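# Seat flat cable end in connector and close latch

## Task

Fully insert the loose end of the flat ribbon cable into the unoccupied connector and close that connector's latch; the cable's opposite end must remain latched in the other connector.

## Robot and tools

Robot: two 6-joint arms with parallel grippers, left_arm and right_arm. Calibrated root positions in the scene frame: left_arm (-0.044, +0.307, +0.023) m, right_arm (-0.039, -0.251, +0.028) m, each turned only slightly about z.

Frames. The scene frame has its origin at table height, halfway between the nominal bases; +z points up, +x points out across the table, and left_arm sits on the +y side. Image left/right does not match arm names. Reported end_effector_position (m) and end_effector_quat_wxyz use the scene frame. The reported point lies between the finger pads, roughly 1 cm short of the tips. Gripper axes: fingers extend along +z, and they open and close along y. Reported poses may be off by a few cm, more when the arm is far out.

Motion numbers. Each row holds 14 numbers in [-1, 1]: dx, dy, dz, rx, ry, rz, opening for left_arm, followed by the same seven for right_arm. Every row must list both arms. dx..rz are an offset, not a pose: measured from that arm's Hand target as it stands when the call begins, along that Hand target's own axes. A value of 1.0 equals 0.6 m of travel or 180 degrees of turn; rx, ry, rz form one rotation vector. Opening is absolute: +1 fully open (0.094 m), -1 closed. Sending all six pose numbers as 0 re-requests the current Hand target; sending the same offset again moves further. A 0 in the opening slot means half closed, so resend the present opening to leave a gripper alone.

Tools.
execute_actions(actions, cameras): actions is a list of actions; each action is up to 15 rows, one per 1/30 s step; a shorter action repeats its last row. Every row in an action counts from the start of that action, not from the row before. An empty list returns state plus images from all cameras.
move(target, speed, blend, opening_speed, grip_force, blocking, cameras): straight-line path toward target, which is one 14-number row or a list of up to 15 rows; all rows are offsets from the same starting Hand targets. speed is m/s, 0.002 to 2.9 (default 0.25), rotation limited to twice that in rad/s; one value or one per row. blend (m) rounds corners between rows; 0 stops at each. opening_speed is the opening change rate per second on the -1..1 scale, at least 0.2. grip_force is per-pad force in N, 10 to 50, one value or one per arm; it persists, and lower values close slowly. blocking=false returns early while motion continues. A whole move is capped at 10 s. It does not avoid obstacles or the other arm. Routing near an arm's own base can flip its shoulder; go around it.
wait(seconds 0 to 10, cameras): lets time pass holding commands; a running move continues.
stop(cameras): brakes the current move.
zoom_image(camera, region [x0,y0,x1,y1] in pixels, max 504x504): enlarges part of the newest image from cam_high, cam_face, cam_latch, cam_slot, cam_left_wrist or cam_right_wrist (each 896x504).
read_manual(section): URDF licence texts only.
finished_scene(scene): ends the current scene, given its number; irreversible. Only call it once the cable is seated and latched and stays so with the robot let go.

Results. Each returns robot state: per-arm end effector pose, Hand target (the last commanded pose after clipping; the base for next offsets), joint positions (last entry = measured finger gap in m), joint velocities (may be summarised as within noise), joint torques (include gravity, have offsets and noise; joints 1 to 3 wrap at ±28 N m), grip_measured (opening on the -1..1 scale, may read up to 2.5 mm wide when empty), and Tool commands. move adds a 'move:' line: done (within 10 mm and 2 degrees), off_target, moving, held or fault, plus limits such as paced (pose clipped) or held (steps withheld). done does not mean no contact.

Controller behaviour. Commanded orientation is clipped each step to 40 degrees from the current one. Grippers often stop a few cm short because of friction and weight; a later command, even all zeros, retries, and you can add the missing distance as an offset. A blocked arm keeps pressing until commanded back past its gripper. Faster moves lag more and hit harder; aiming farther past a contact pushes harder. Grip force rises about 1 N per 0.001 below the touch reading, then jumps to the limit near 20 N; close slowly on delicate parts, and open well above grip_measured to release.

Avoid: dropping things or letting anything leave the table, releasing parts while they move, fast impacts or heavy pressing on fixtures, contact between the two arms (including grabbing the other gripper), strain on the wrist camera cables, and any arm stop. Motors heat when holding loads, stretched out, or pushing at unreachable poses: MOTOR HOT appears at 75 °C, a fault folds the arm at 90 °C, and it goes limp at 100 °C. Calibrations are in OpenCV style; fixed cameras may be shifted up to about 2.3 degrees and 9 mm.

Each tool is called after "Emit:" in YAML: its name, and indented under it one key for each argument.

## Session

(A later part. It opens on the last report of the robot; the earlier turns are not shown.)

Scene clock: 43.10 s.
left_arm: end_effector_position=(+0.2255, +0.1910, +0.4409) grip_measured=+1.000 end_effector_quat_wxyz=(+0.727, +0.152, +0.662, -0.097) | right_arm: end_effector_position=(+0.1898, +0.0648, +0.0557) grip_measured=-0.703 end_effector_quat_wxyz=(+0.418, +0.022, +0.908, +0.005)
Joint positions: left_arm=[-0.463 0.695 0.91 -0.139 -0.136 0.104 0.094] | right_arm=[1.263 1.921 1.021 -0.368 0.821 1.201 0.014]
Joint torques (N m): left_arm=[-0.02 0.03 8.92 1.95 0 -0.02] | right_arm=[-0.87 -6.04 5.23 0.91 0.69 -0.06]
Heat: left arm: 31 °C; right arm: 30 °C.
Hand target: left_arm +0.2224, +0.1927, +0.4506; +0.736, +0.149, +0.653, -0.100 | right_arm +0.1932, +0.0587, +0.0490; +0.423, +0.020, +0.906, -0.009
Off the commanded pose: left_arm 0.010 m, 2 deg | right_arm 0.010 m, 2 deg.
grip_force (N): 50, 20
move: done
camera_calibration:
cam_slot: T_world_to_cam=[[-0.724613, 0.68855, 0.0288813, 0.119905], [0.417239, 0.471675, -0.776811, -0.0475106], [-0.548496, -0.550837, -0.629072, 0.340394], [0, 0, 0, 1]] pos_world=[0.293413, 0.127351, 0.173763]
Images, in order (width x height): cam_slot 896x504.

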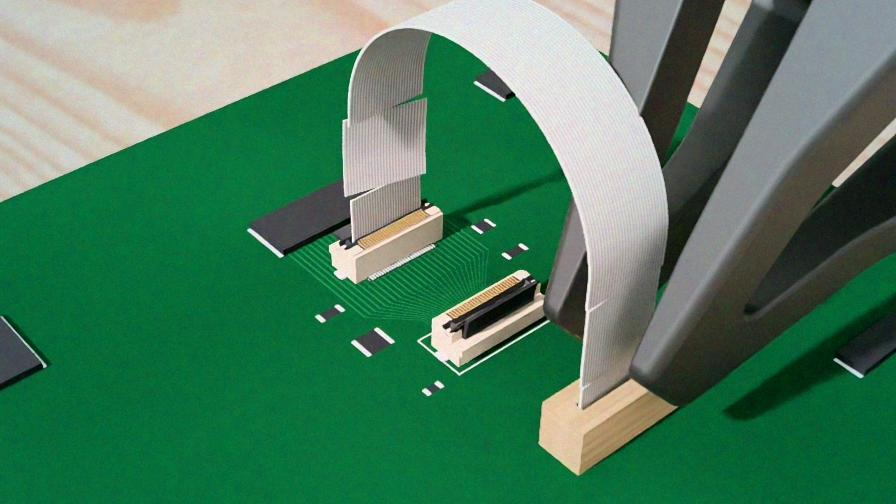

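Emit:
execute_actions:
  actions: []
  cameras: ["cam_right_wrist","cam_face","cam_latch"]

Emit:
zoom_image:
  camera: "cam_latch"
  region: [320, 190, 540, 390]

Emit:
zoom_image:
  camera: "cam_face"
  region: [380, 60, 600, 300]

Emit:
zoom_image:
  camera: "cam_right_wrist"
  region: [380, 320, 780, 504]

Scene clock: 43.60 s.
left_arm: end_effector_position=(+0.2255, +0.1910, +0.4409) grip_measured=+1.000 end_effector_quat_wxyz=(+0.727, +0.152, +0.662, -0.097) | right_arm: end_effector_position=(+0.1898, +0.0648, +0.0557) grip_measured=-0.703 end_effector_quat_wxyz=(+0.418, +0.022, +0.908, +0.005)
Joint positions: left_arm=[-0.463 0.695 0.91 -0.139 -0.136 0.104 0.094] | right_arm=[1.263 1.921 1.021 -0.368 0.821 1.201 0.014]
Joint velocities: within noise
Joint torques (N m): left_arm=[-0.02 0.03 8.88 1.95 0.01 -0.03] | right_arm=[-0.88 -6.05 5.22 0.91 0.68 -0.06]
Heat: left arm: 31 °C; right arm: 30 °C.
Hand target: left_arm +0.2224, +0.1927, +0.4506; +0.736, +0.149, +0.653, -0.100 | right_arm +0.1932, +0.0587, +0.0490; +0.423, +0.020, +0.906, -0.009
Tool commands: left_gripper/opening=+1.0 right_gripper/opening=-0.7
Off the commanded pose: left_arm 0.010 m, 2 deg | right_arm 0.010 m, 2 deg.
grip_force (N): 50, 20
camera_calibration:
cam_right_wrist: T_world_to_cam=[[-0.00957021, -0.999883, 0.0119585, 0.0619251], [-0.920877, 0.00415167, -0.389831, 0.231993], [0.389736, -0.0147431, -0.920809, 0.0692975], [0, 0, 0, 1]] pos_world=[0.187222, 0.0619763, 0.153508]
Images, in order (width x height): cam_face 896x504, cam_latch 896x504, cam_right_wrist 896x504.

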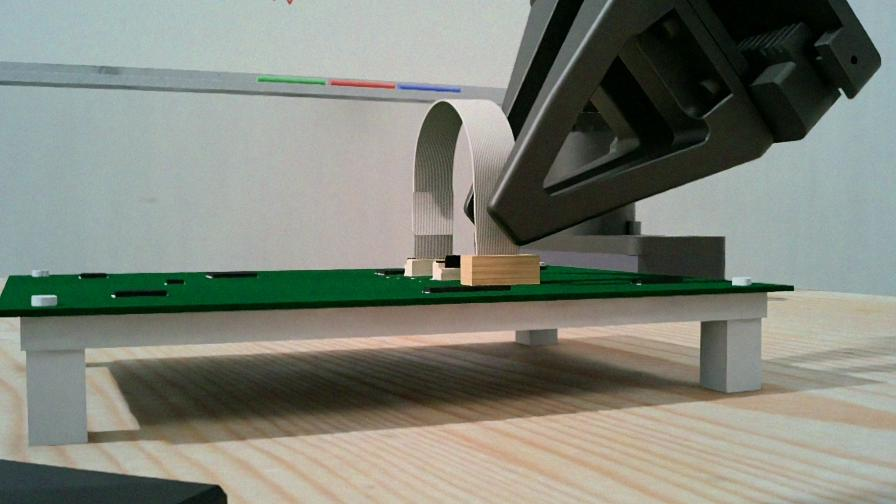

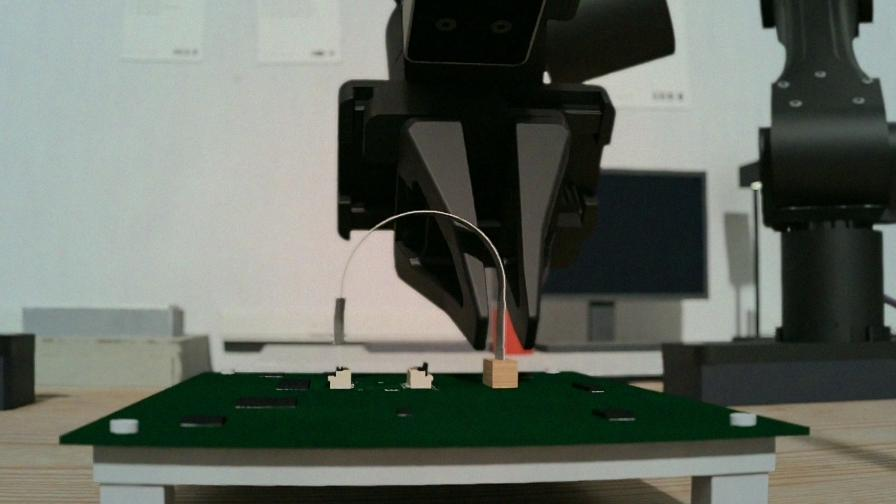

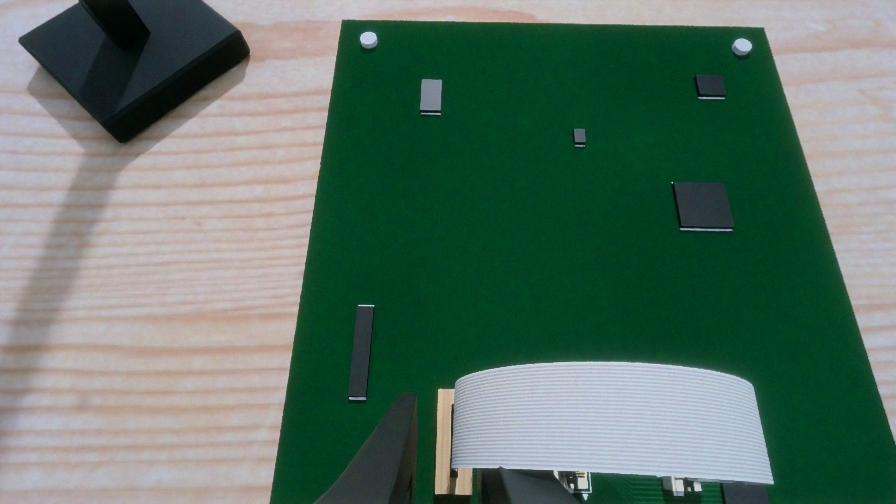

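Scaled by 2.291 from the camera's 896x504 image, which has a finer 1280x720 frame.

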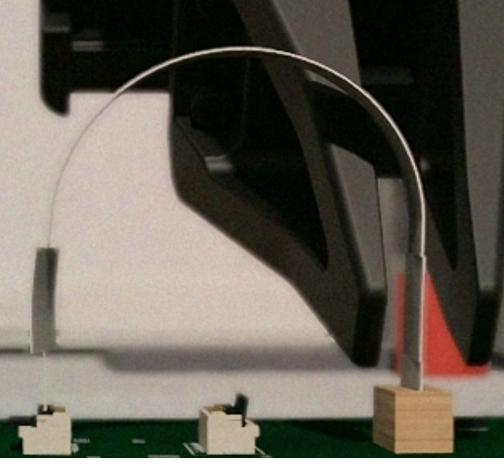

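Scaled by 2.100 from the camera's 896x504 image, which has a finer 1280x720 frame.

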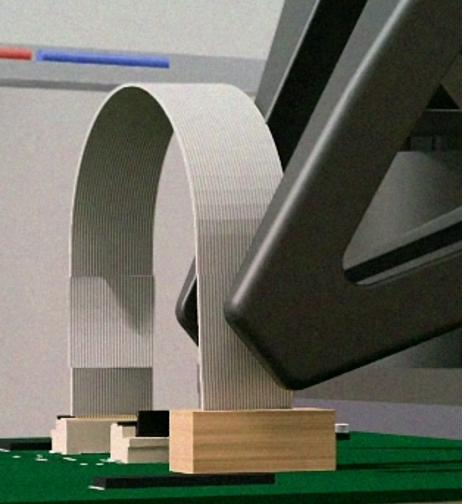

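Scaled by 1.260 from the camera's 896x504 image, which has a finer 1280x720 frame.

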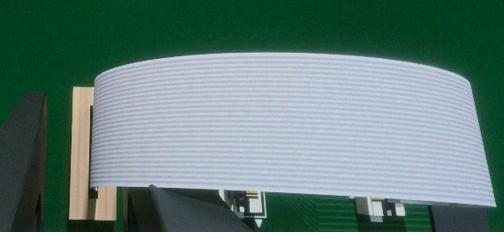

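Emit:
move:
  target: [0,0,0,0,0,0,1,0,0,-0.0667,0,0,0,-0.58]
  speed: 0.06
  cameras: ["cam_slot","cam_latch","cam_face"]

Scene clock: 49.13 s.
left_arm: end_effector_position=(+0.2255, +0.1910, +0.4409) grip_measured=+1.000 end_effector_quat_wxyz=(+0.727, +0.152, +0.662, -0.097) | right_arm: end_effector_position=(+0.1591, +0.0515, +0.0545) grip_measured=-0.583 end_effector_quat_wxyz=(+0.405, +0.007, +0.914, -0.029)
Joint positions: left_arm=[-0.463 0.695 0.91 -0.139 -0.136 0.104 0.094] | right_arm=[1.341 1.91 1.031 -0.551 0.827 1.317 0.02]
Joint torques (N m): left_arm=[-0.02 0.01 8.9 1.97 0 -0.03] | right_arm=[0.43 -9.7 8.2 0.51 0.89 0.1]
Heat: left arm: 31 °C; right arm: 30 °C.
Hand target: left_arm +0.2224, +0.1927, +0.4506; +0.736, +0.149, +0.653, -0.100 | right_arm +0.1625, +0.0600, +0.0747; +0.423, +0.020, +0.906, -0.009
Off the commanded pose: left_arm 0.010 m, 2 deg | right_arm 0.022 m, 4 deg.
grip_force (N): 50, 20
move: off_target (right_arm)
camera_calibration:
cam_slot: T_world_to_cam=[[-0.724613, 0.68855, 0.0288813, 0.119905], [0.417239, 0.471675, -0.776811, -0.0475106], [-0.548496, -0.550837, -0.629072, 0.340394], [0, 0, 0, 1]] pos_world=[0.293413, 0.127351, 0.173763]
Images, in order (width x height): cam_face 896x504, cam_latch 896x504, cam_slot 896x504.

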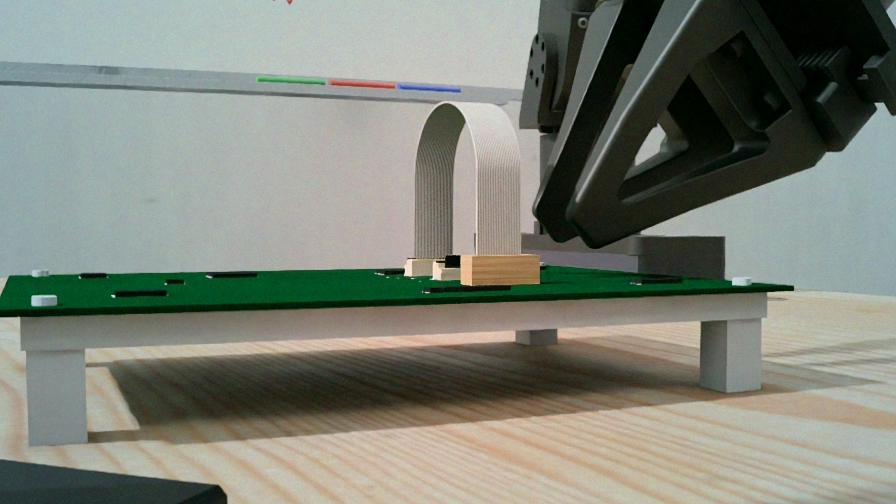

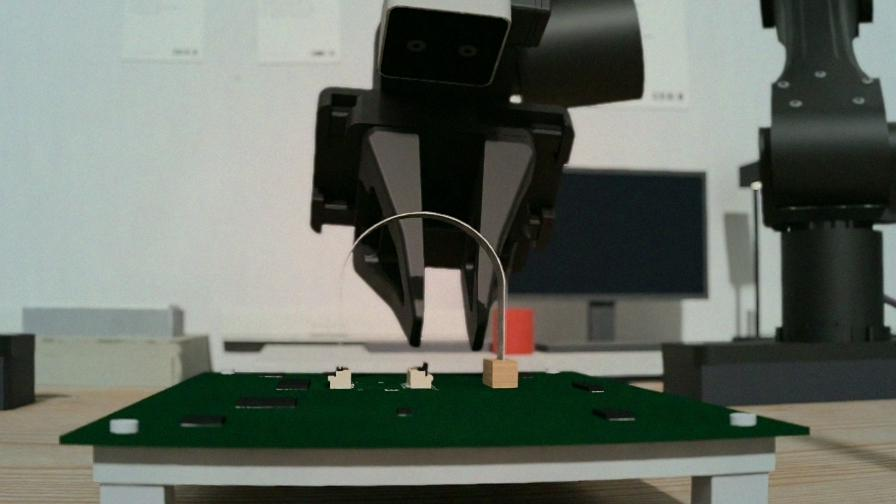

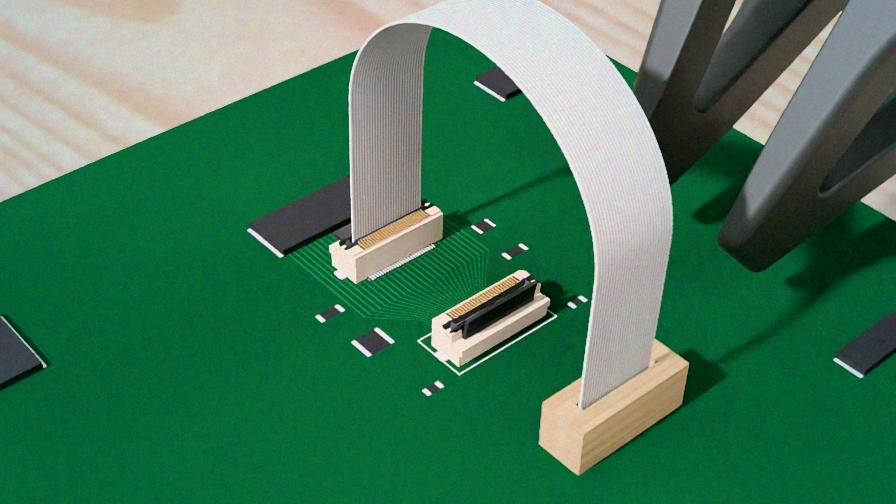

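Emit:
move:
  target:
    - [0,0,0,0,0,0,1,0.0048,0.0084,-0.0454,0,-0.0833,0,-0.58]
    - [0,0,0,0,0,0,1,0.0187,0.0092,-0.0093,0,-0.0833,0,-0.58]
  speed: 0.08
  cameras: ["cam_slot","cam_latch","cam_right_wrist"]

Scene clock: 55.37 s.
left_arm: end_effector_position=(+0.2255, +0.1910, +0.4409) grip_measured=+1.000 end_effector_quat_wxyz=(+0.727, +0.152, +0.662, -0.097) | right_arm: end_effector_position=(+0.1474, +0.0709, +0.0718) grip_measured=-0.583 end_effector_quat_wxyz=(+0.524, +0.023, +0.851, +0.000)
Joint positions: left_arm=[-0.463 0.695 0.91 -0.139 -0.136 0.104 0.094] | right_arm=[1.467 1.996 1.047 -0.516 1.101 1.479 0.02]
Joint torques (N m): left_arm=[-0.05 0.03 8.88 1.96 0 -0.03] | right_arm=[-0.59 -6.38 4.63 0.61 0.99 -0.05]
Heat: left arm: 31 °C; right arm: 30 °C.
Hand target: left_arm +0.2224, +0.1927, +0.4506; +0.736, +0.149, +0.653, -0.100 | right_arm +0.1513, +0.0661, +0.0697; +0.537, +0.019, +0.843, -0.012
Off the commanded pose: left_arm 0.010 m, 2 deg | right_arm 0.007 m, 2 deg.
grip_force (N): 50, 20
move: done
camera_calibration:
cam_slot: T_world_to_cam=[[-0.724613, 0.68855, 0.0288813, 0.119905], [0.417239, 0.471675, -0.776811, -0.0475106], [-0.548496, -0.550837, -0.629072, 0.340394], [0, 0, 0, 1]] pos_world=[0.293413, 0.127351, 0.173763]
cam_right_wrist: T_world_to_cam=[[-0.0232524, -0.999521, 0.0204427, 0.0688813], [-0.801099, 0.00639561, -0.598498, 0.196382], [0.59808, -0.0302931, -0.800863, 0.0625666], [0, 0, 0, 1]] pos_world=[0.121504, 0.0694876, 0.166234]
Images, in order (width x height): cam_latch 896x504, cam_slot 896x504, cam_right_wrist 896x504.

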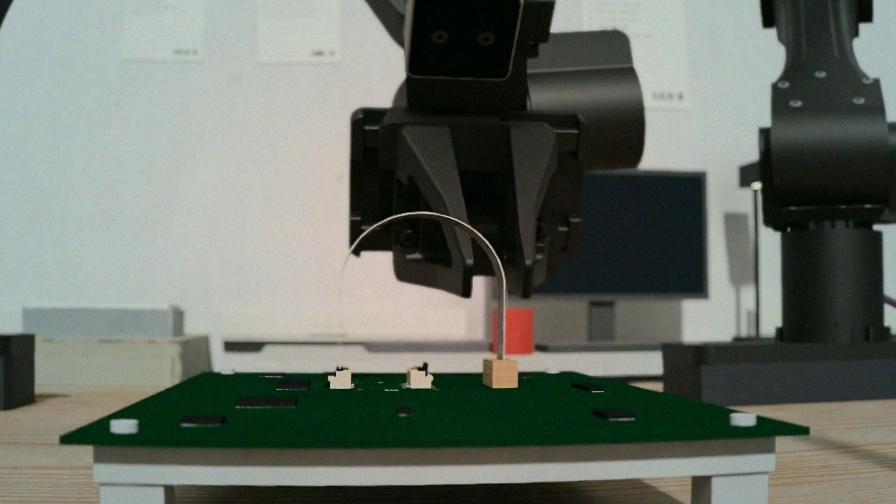

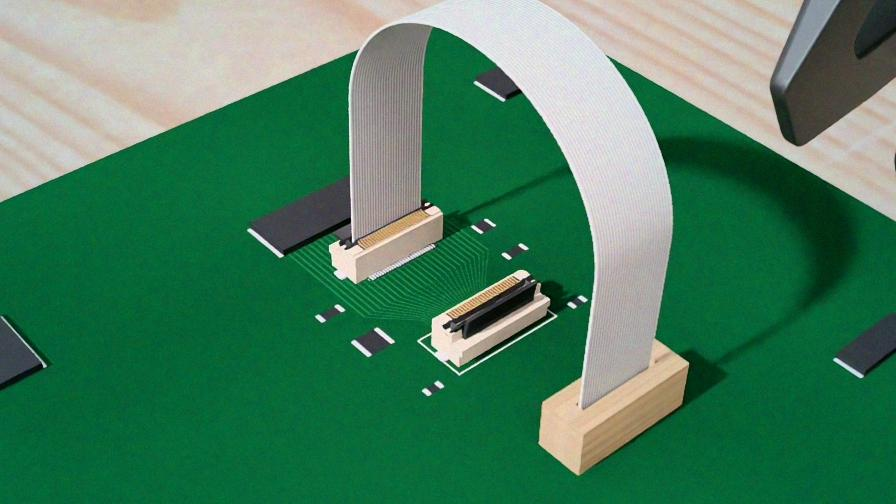

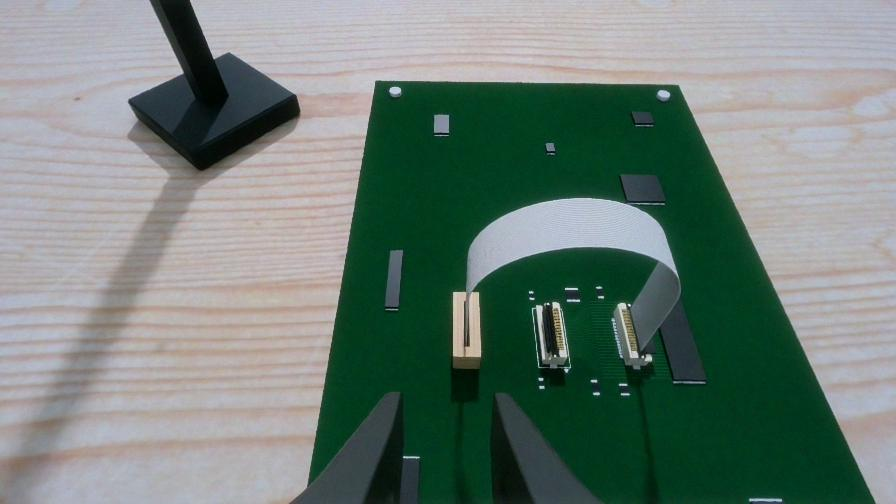

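Emit:
move:
  target: [0,0,0,0,0,0,1,0.0003,-0.0079,0.0460,0.0033,-0.0003,-0.0070,-0.58]
  speed: 0.08
  cameras: ["cam_slot","cam_latch","cam_right_wrist"]

Scene clock: 57.87 s.
left_arm: end_effector_position=(+0.2255, +0.1910, +0.4409) grip_measured=+1.000 end_effector_quat_wxyz=(+0.727, +0.152, +0.662, -0.097) | right_arm: end_effector_position=(+0.1735, +0.0656, +0.0614) grip_measured=-0.583 end_effector_quat_wxyz=(+0.529, +0.016, +0.848, -0.010)
Joint positions: left_arm=[-0.463 0.695 0.91 -0.139 -0.136 0.104 0.094] | right_arm=[1.389 2.004 0.984 -0.309 1.101 1.3 0.02]
Joint torques (N m): left_arm=[0.05 -0.02 8.88 1.95 0 -0.03] | right_arm=[-0.57 -6.43 4.53 0.79 0.87 -0.07]
Heat: left arm: 31 °C; right arm: 30 °C.
Hand target: left_arm +0.2224, +0.1927, +0.4506; +0.736, +0.149, +0.653, -0.100 | right_arm +0.1760, +0.0604, +0.0579; +0.537, +0.012, +0.843, -0.022
Off the commanded pose: left_arm 0.010 m, 2 deg | right_arm 0.007 m, 2 deg.
grip_force (N): 50, 20
move: done
camera_calibration:
cam_slot: T_world_to_cam=[[-0.724613, 0.68855, 0.0288813, 0.119905], [0.417239, 0.471675, -0.776811, -0.0475106], [-0.548496, -0.550837, -0.629072, 0.340394], [0, 0, 0, 1]] pos_world=[0.293413, 0.127351, 0.173763]
cam_right_wrist: T_world_to_cam=[[-0.0217569, -0.998762, 0.044731, 0.0625744], [-0.794399, -0.0098945, -0.607316, 0.211524], [0.607007, -0.0487476, -0.7932, 0.0375703], [0, 0, 0, 1]] pos_world=[0.146591, 0.0664213, 0.155464]
Images, in order (width x height): cam_latch 896x504, cam_slot 896x504, cam_right_wrist 896x504.

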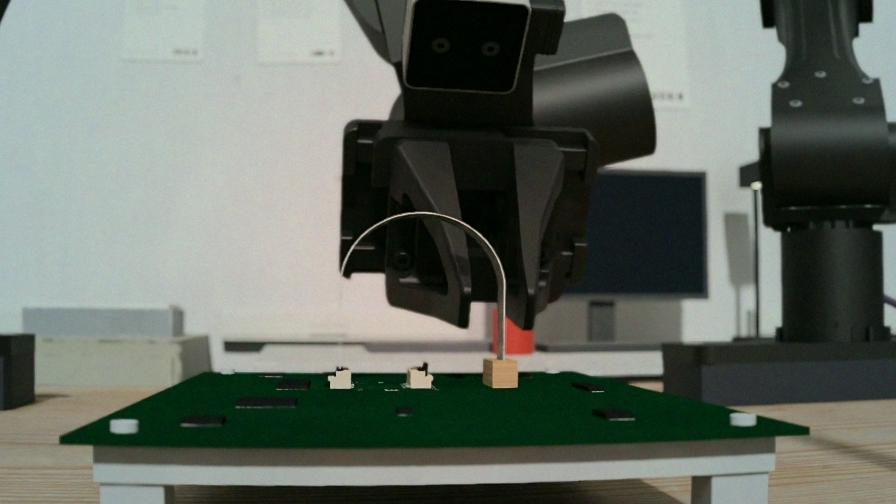

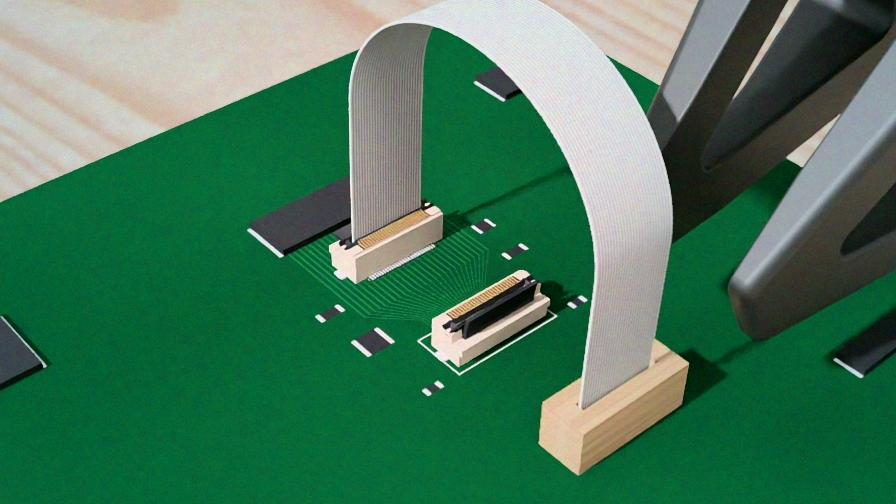

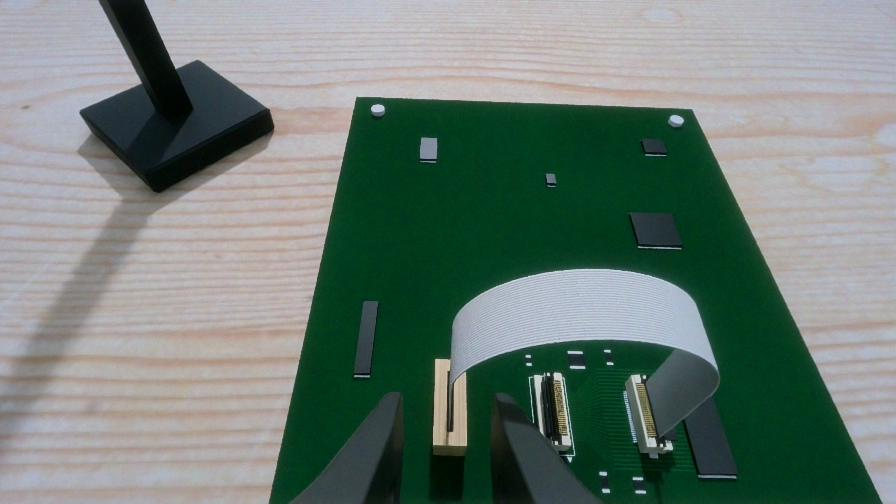

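Emit:
move:
  target: [0,0,0,0,0,0,1,0.0031,-0.0010,0.0190,0,0,0,-0.58]
  speed: 0.05
  cameras: ["cam_slot","cam_latch","cam_face"]

Emit:
zoom_image:
  camera: "cam_latch"
  region: [455, 290, 555, 390]

Emit:
zoom_image:
  camera: "cam_face"
  region: [380, 60, 600, 300]

Scene clock: 60.07 s.
left_arm: end_effector_position=(+0.2255, +0.1910, +0.4409) grip_measured=+1.000 end_effector_quat_wxyz=(+0.727, +0.152, +0.662, -0.097) | right_arm: end_effector_position=(+0.1830, +0.0652, +0.0573) grip_measured=-0.583 end_effector_quat_wxyz=(+0.532, +0.016, +0.846, -0.008)
Joint positions: left_arm=[-0.463 0.695 0.91 -0.139 -0.136 0.104 0.094] | right_arm=[1.362 2.012 0.961 -0.215 1.1 1.234 0.02]
Joint torques (N m): left_arm=[-0.01 -0.01 8.9 1.95 -0.02 -0.03] | right_arm=[-0.68 -6.16 4.45 0.86 0.81 -0.05]
Heat: left arm: 31 °C; right arm: 30 °C.
Hand target: left_arm +0.2224, +0.1927, +0.4506; +0.736, +0.149, +0.653, -0.100 | right_arm +0.1855, +0.0591, +0.0515; +0.537, +0.012, +0.843, -0.022
Off the commanded pose: left_arm 0.010 m, 2 deg | right_arm 0.009 m, 2 deg.
grip_force (N): 50, 20
move: done
camera_calibration:
cam_slot: T_world_to_cam=[[-0.724613, 0.68855, 0.0288813, 0.119905], [0.417239, 0.471675, -0.776811, -0.0475106], [-0.548496, -0.550837, -0.629072, 0.340394], [0, 0, 0, 1]] pos_world=[0.293413, 0.127351, 0.173763]
Images, in order (width x height): cam_face 896x504, cam_latch 896x504, cam_slot 896x504.

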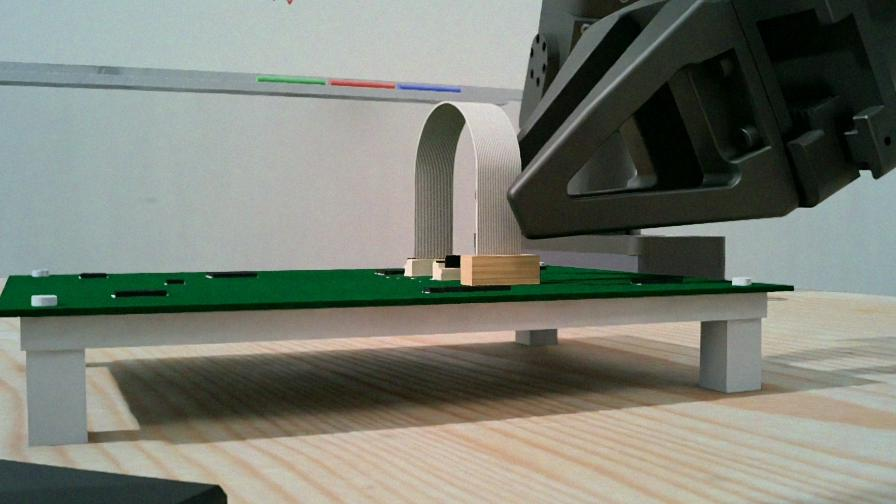

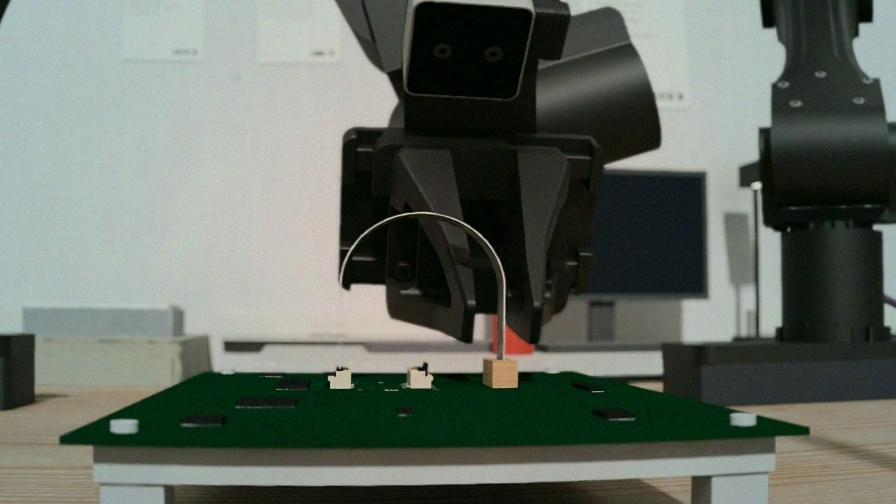

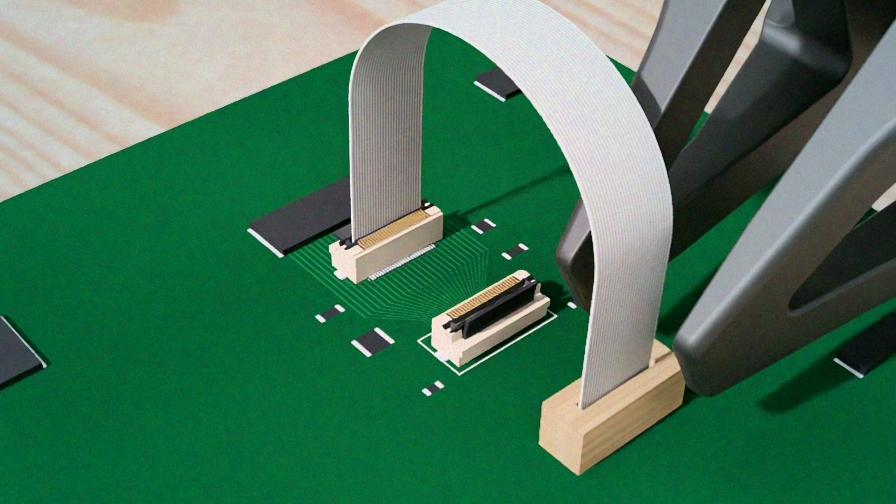

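Scaled by 5.040 from the camera's 896x504 image, which has a finer 1280x720 frame.

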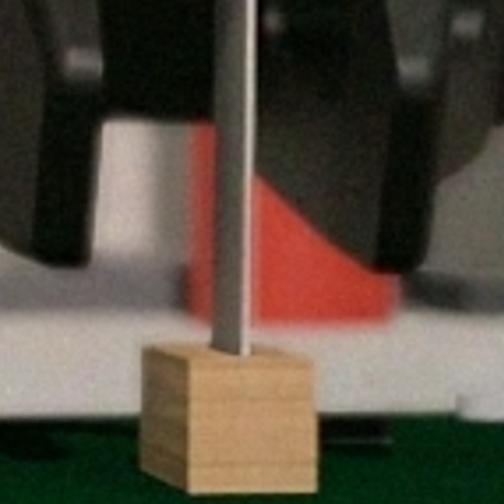

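Scaled by 2.100 from the camera's 896x504 image, which has a finer 1280x720 frame.

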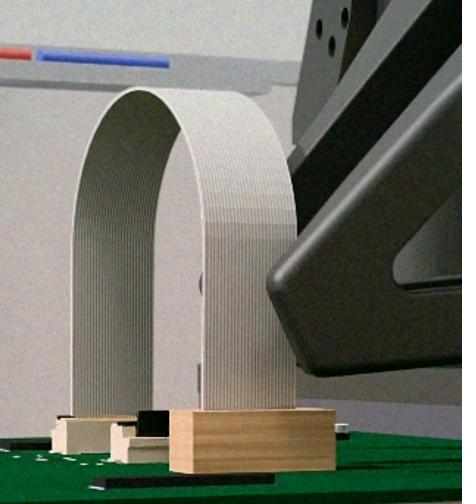

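Emit:
move:
  target: [0,0,0,0,0,0,1,0.0010,0.0003,0.0075,0,0,0,-0.58]
  speed: 0.03
  cameras: ["cam_slot","cam_latch","cam_face"]

Emit:
zoom_image:
  camera: "cam_latch"
  region: [455, 290, 555, 390]

Scene clock: 62.63 s.
left_arm: end_effector_position=(+0.2255, +0.1910, +0.4409) grip_measured=+1.000 end_effector_quat_wxyz=(+0.727, +0.152, +0.662, -0.097) | right_arm: end_effector_position=(+0.1864, +0.0654, +0.0549) grip_measured=-0.583 end_effector_quat_wxyz=(+0.533, +0.015, +0.846, -0.008)
Joint positions: left_arm=[-0.463 0.695 0.91 -0.139 -0.136 0.104 0.094] | right_arm=[1.352 2.018 0.954 -0.179 1.096 1.209 0.02]
Joint torques (N m): left_arm=[-0.02 0.05 8.88 1.94 0 -0.02] | right_arm=[-0.85 -6.16 4.53 0.91 0.79 -0.06]
Heat: left arm: 31 °C; right arm: 30 °C.
Hand target: left_arm +0.2224, +0.1927, +0.4506; +0.736, +0.149, +0.653, -0.100 | right_arm +0.1893, +0.0590, +0.0490; +0.537, +0.012, +0.843, -0.022
Off the commanded pose: left_arm 0.010 m, 2 deg | right_arm 0.009 m, 2 deg.
grip_force (N): 50, 20
move: done
camera_calibration:
cam_slot: T_world_to_cam=[[-0.724613, 0.68855, 0.0288813, 0.119905], [0.417239, 0.471675, -0.776811, -0.0475106], [-0.548496, -0.550837, -0.629072, 0.340394], [0, 0, 0, 1]] pos_world=[0.293413, 0.127351, 0.173763]
Images, in order (width x height): cam_face 896x504, cam_latch 896x504, cam_slot 896x504.

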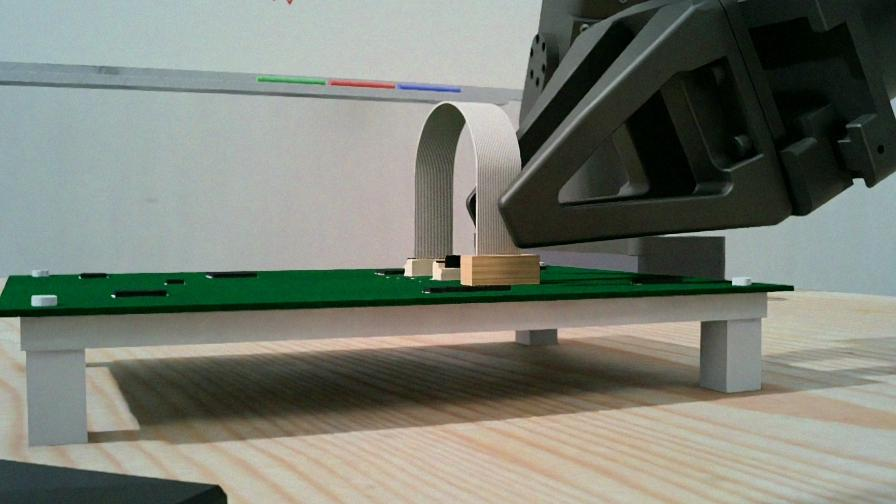

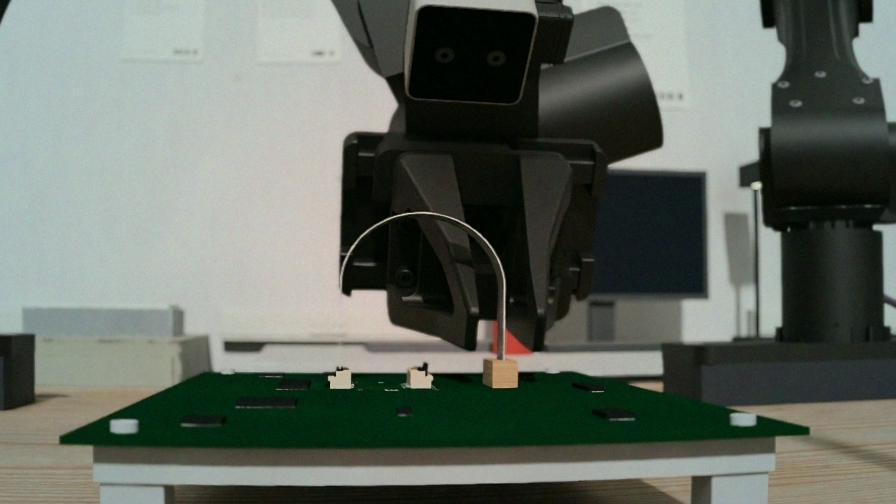

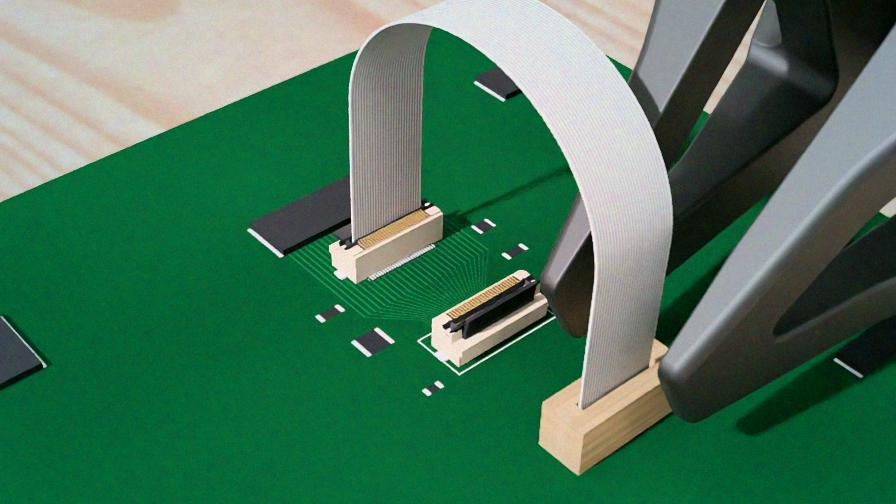

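Scaled by 5.040 from the camera's 896x504 image, which has a finer 1280x720 frame.

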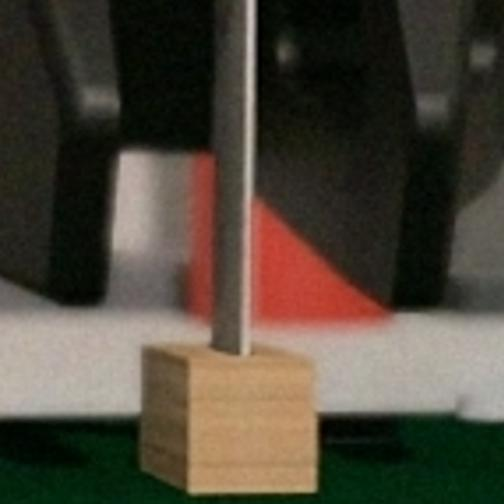

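Emit:
move:
  target: [0,0,0,0,0,0,1,-0.0010,-0.0017,0.0022,0.0014,0,0.0007,-0.58]
  speed: 0.03
  cameras: ["cam_latch"]

Emit:
zoom_image:
  camera: "cam_latch"
  region: [455, 290, 555, 390]

Scene clock: 64.77 s.
left_arm: end_effector_position=(+0.2255, +0.1910, +0.4409) grip_measured=+1.000 end_effector_quat_wxyz=(+0.727, +0.152, +0.662, -0.097) | right_arm: end_effector_position=(+0.1878, +0.0644, +0.0550) grip_measured=-0.583 end_effector_quat_wxyz=(+0.533, +0.017, +0.846, -0.009)
Joint positions: left_arm=[-0.463 0.695 0.91 -0.139 -0.136 0.104 0.094] | right_arm=[1.347 2.018 0.954 -0.179 1.096 1.209 0.02]
Joint torques (N m): left_arm=[0.01 0.05 8.9 1.95 -0.01 0] | right_arm=[-0.87 -6.16 4.46 0.88 0.79 -0.06]
Heat: left arm: 32 °C; right arm: 30 °C.
Hand target: left_arm +0.2224, +0.1927, +0.4506; +0.736, +0.149, +0.653, -0.100 | right_arm +0.1908, +0.0579, +0.0490; +0.537, +0.014, +0.843, -0.023
Off the commanded pose: left_arm 0.010 m, 2 deg | right_arm 0.009 m, 2 deg.
grip_force (N): 50, 20
move: done
Images, in order (width x height): cam_latch 896x504.

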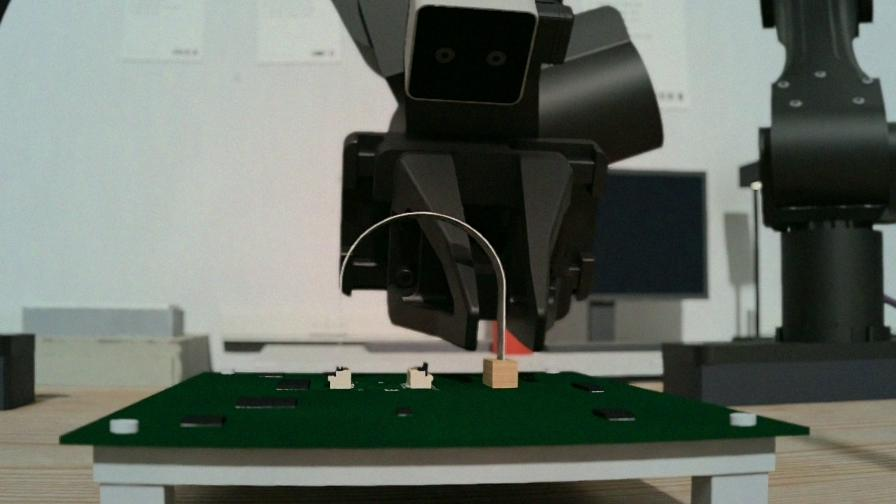

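Scaled by 5.040 from the camera's 896x504 image, which has a finer 1280x720 frame.

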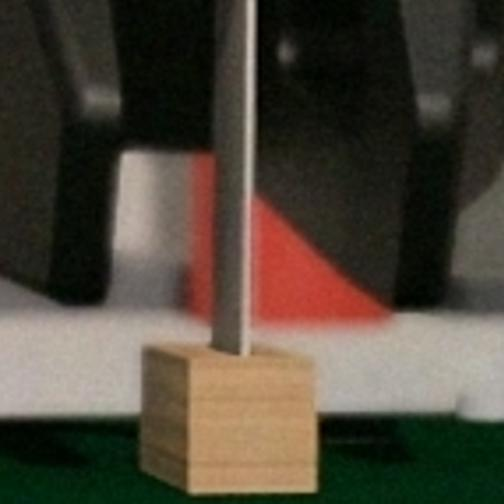

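Emit:
execute_actions:
  actions: []
  cameras: ["cam_latch","cam_slot"]

Emit:
zoom_image:
  camera: "cam_latch"
  region: [455, 290, 555, 390]

Scene clock: 65.53 s.
left_arm: end_effector_position=(+0.2255, +0.1910, +0.4409) grip_measured=+1.000 end_effector_quat_wxyz=(+0.727, +0.152, +0.662, -0.097) | right_arm: end_effector_position=(+0.1878, +0.0644, +0.0550) grip_measured=-0.583 end_effector_quat_wxyz=(+0.533, +0.017, +0.846, -0.009)
Joint positions: left_arm=[-0.463 0.695 0.91 -0.139 -0.136 0.104 0.094] | right_arm=[1.347 2.018 0.954 -0.179 1.096 1.209 0.02]
Joint velocities: within noise
Joint torques (N m): left_arm=[-0.03 0.03 8.91 1.96 0 -0.02] | right_arm=[-0.9 -6.15 4.45 0.9 0.8 -0.07]
Heat: left arm: 32 °C; right arm: 30 °C.
Hand target: left_arm +0.2224, +0.1927, +0.4506; +0.736, +0.149, +0.653, -0.100 | right_arm +0.1908, +0.0579, +0.0490; +0.537, +0.014, +0.843, -0.023
Tool commands: left_gripper/opening=+1.0 right_gripper/opening=-0.58
Off the commanded pose: left_arm 0.010 m, 2 deg | right_arm 0.009 m, 2 deg.
grip_force (N): 50, 20
camera_calibration:
cam_slot: T_world_to_cam=[[-0.724613, 0.68855, 0.0288813, 0.119905], [0.417239, 0.471675, -0.776811, -0.0475106], [-0.548496, -0.550837, -0.629072, 0.340394], [0, 0, 0, 1]] pos_world=[0.293413, 0.127351, 0.173763]
Images, in order (width x height): cam_latch 896x504, cam_slot 896x504.

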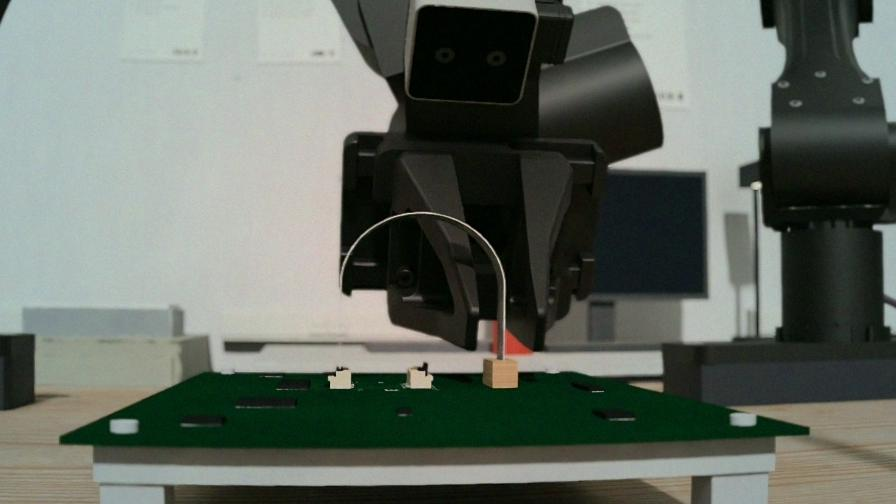

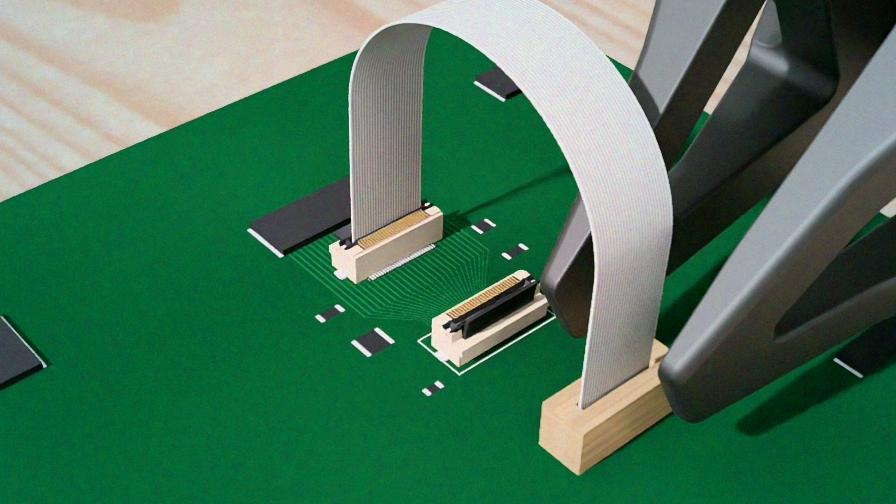

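Scaled by 5.040 from the camera's 896x504 image, which has a finer 1280x720 frame.

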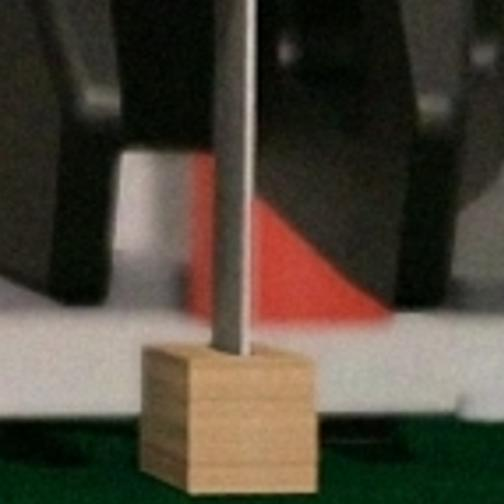

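Emit:
execute_actions:
  actions: []
  cameras: ["cam_latch","cam_slot"]

Emit:
zoom_image:
  camera: "cam_latch"
  region: [320, 280, 580, 400]

Emit:
zoom_image:
  camera: "cam_slot"
  region: [330, 200, 700, 440]

Scene clock: 70.00 s.
left_arm: end_effector_position=(+0.2255, +0.1910, +0.4409) grip_measured=+1.000 end_effector_quat_wxyz=(+0.727, +0.152, +0.662, -0.097) | right_arm: end_effector_position=(+0.1878, +0.0644, +0.0550) grip_measured=-0.583 end_effector_quat_wxyz=(+0.533, +0.017, +0.846, -0.009)
Joint positions: left_arm=[-0.463 0.695 0.91 -0.139 -0.136 0.104 0.094] | right_arm=[1.347 2.018 0.954 -0.179 1.096 1.209 0.02]
Joint velocities: within noise
Joint torques (N m): left_arm=[-0.02 0.03 8.92 1.93 -0.01 -0.04] | right_arm=[-0.9 -6.16 4.53 0.9 0.79 -0.06]
Heat: left arm: 32 °C; right arm: 30 °C.
Hand target: left_arm +0.2224, +0.1927, +0.4506; +0.736, +0.149, +0.653, -0.100 | right_arm +0.1908, +0.0579, +0.0490; +0.537, +0.014, +0.843, -0.023
Tool commands: left_gripper/opening=+1.0 right_gripper/opening=-0.58
Off the commanded pose: left_arm 0.010 m, 2 deg | right_arm 0.009 m, 2 deg.
grip_force (N): 50, 20
camera_calibration:
cam_slot: T_world_to_cam=[[-0.724613, 0.68855, 0.0288813, 0.119905], [0.417239, 0.471675, -0.776811, -0.0475106], [-0.548496, -0.550837, -0.629072, 0.340394], [0, 0, 0, 1]] pos_world=[0.293413, 0.127351, 0.173763]
Images, in order (width x height): cam_latch 896x504, cam_slot 896x504.

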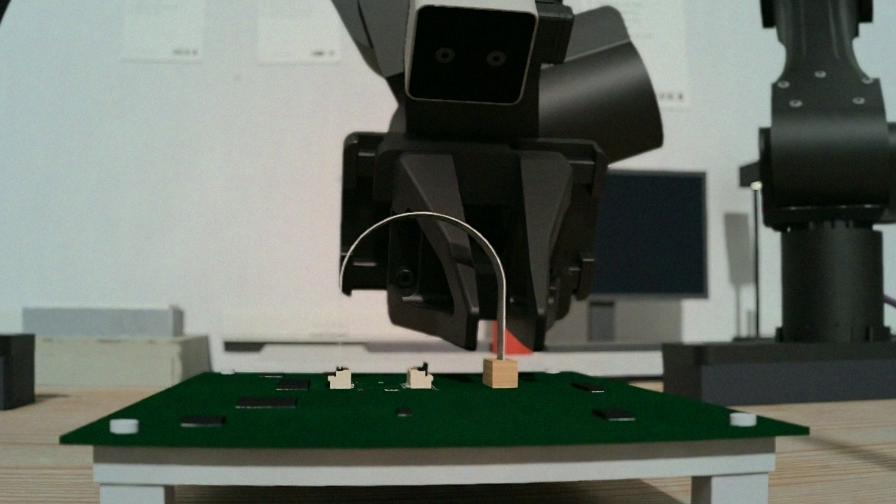

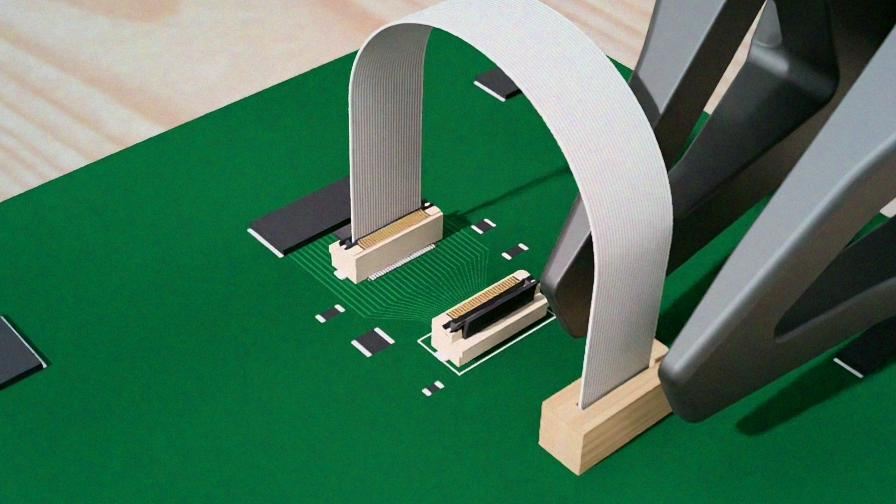

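Scaled by 1.938 from the camera's 896x504 image, which has a finer 1280x720 frame.

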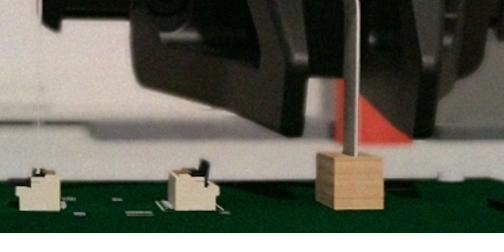

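Scaled by 1.362 from the camera's 896x504 image, which has a finer 1280x720 frame.

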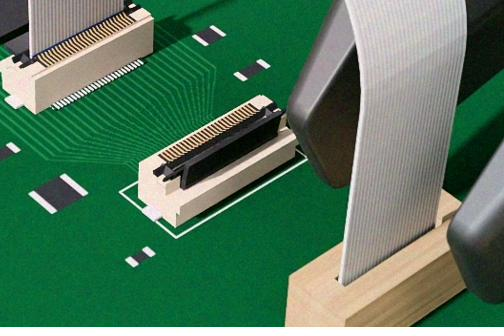

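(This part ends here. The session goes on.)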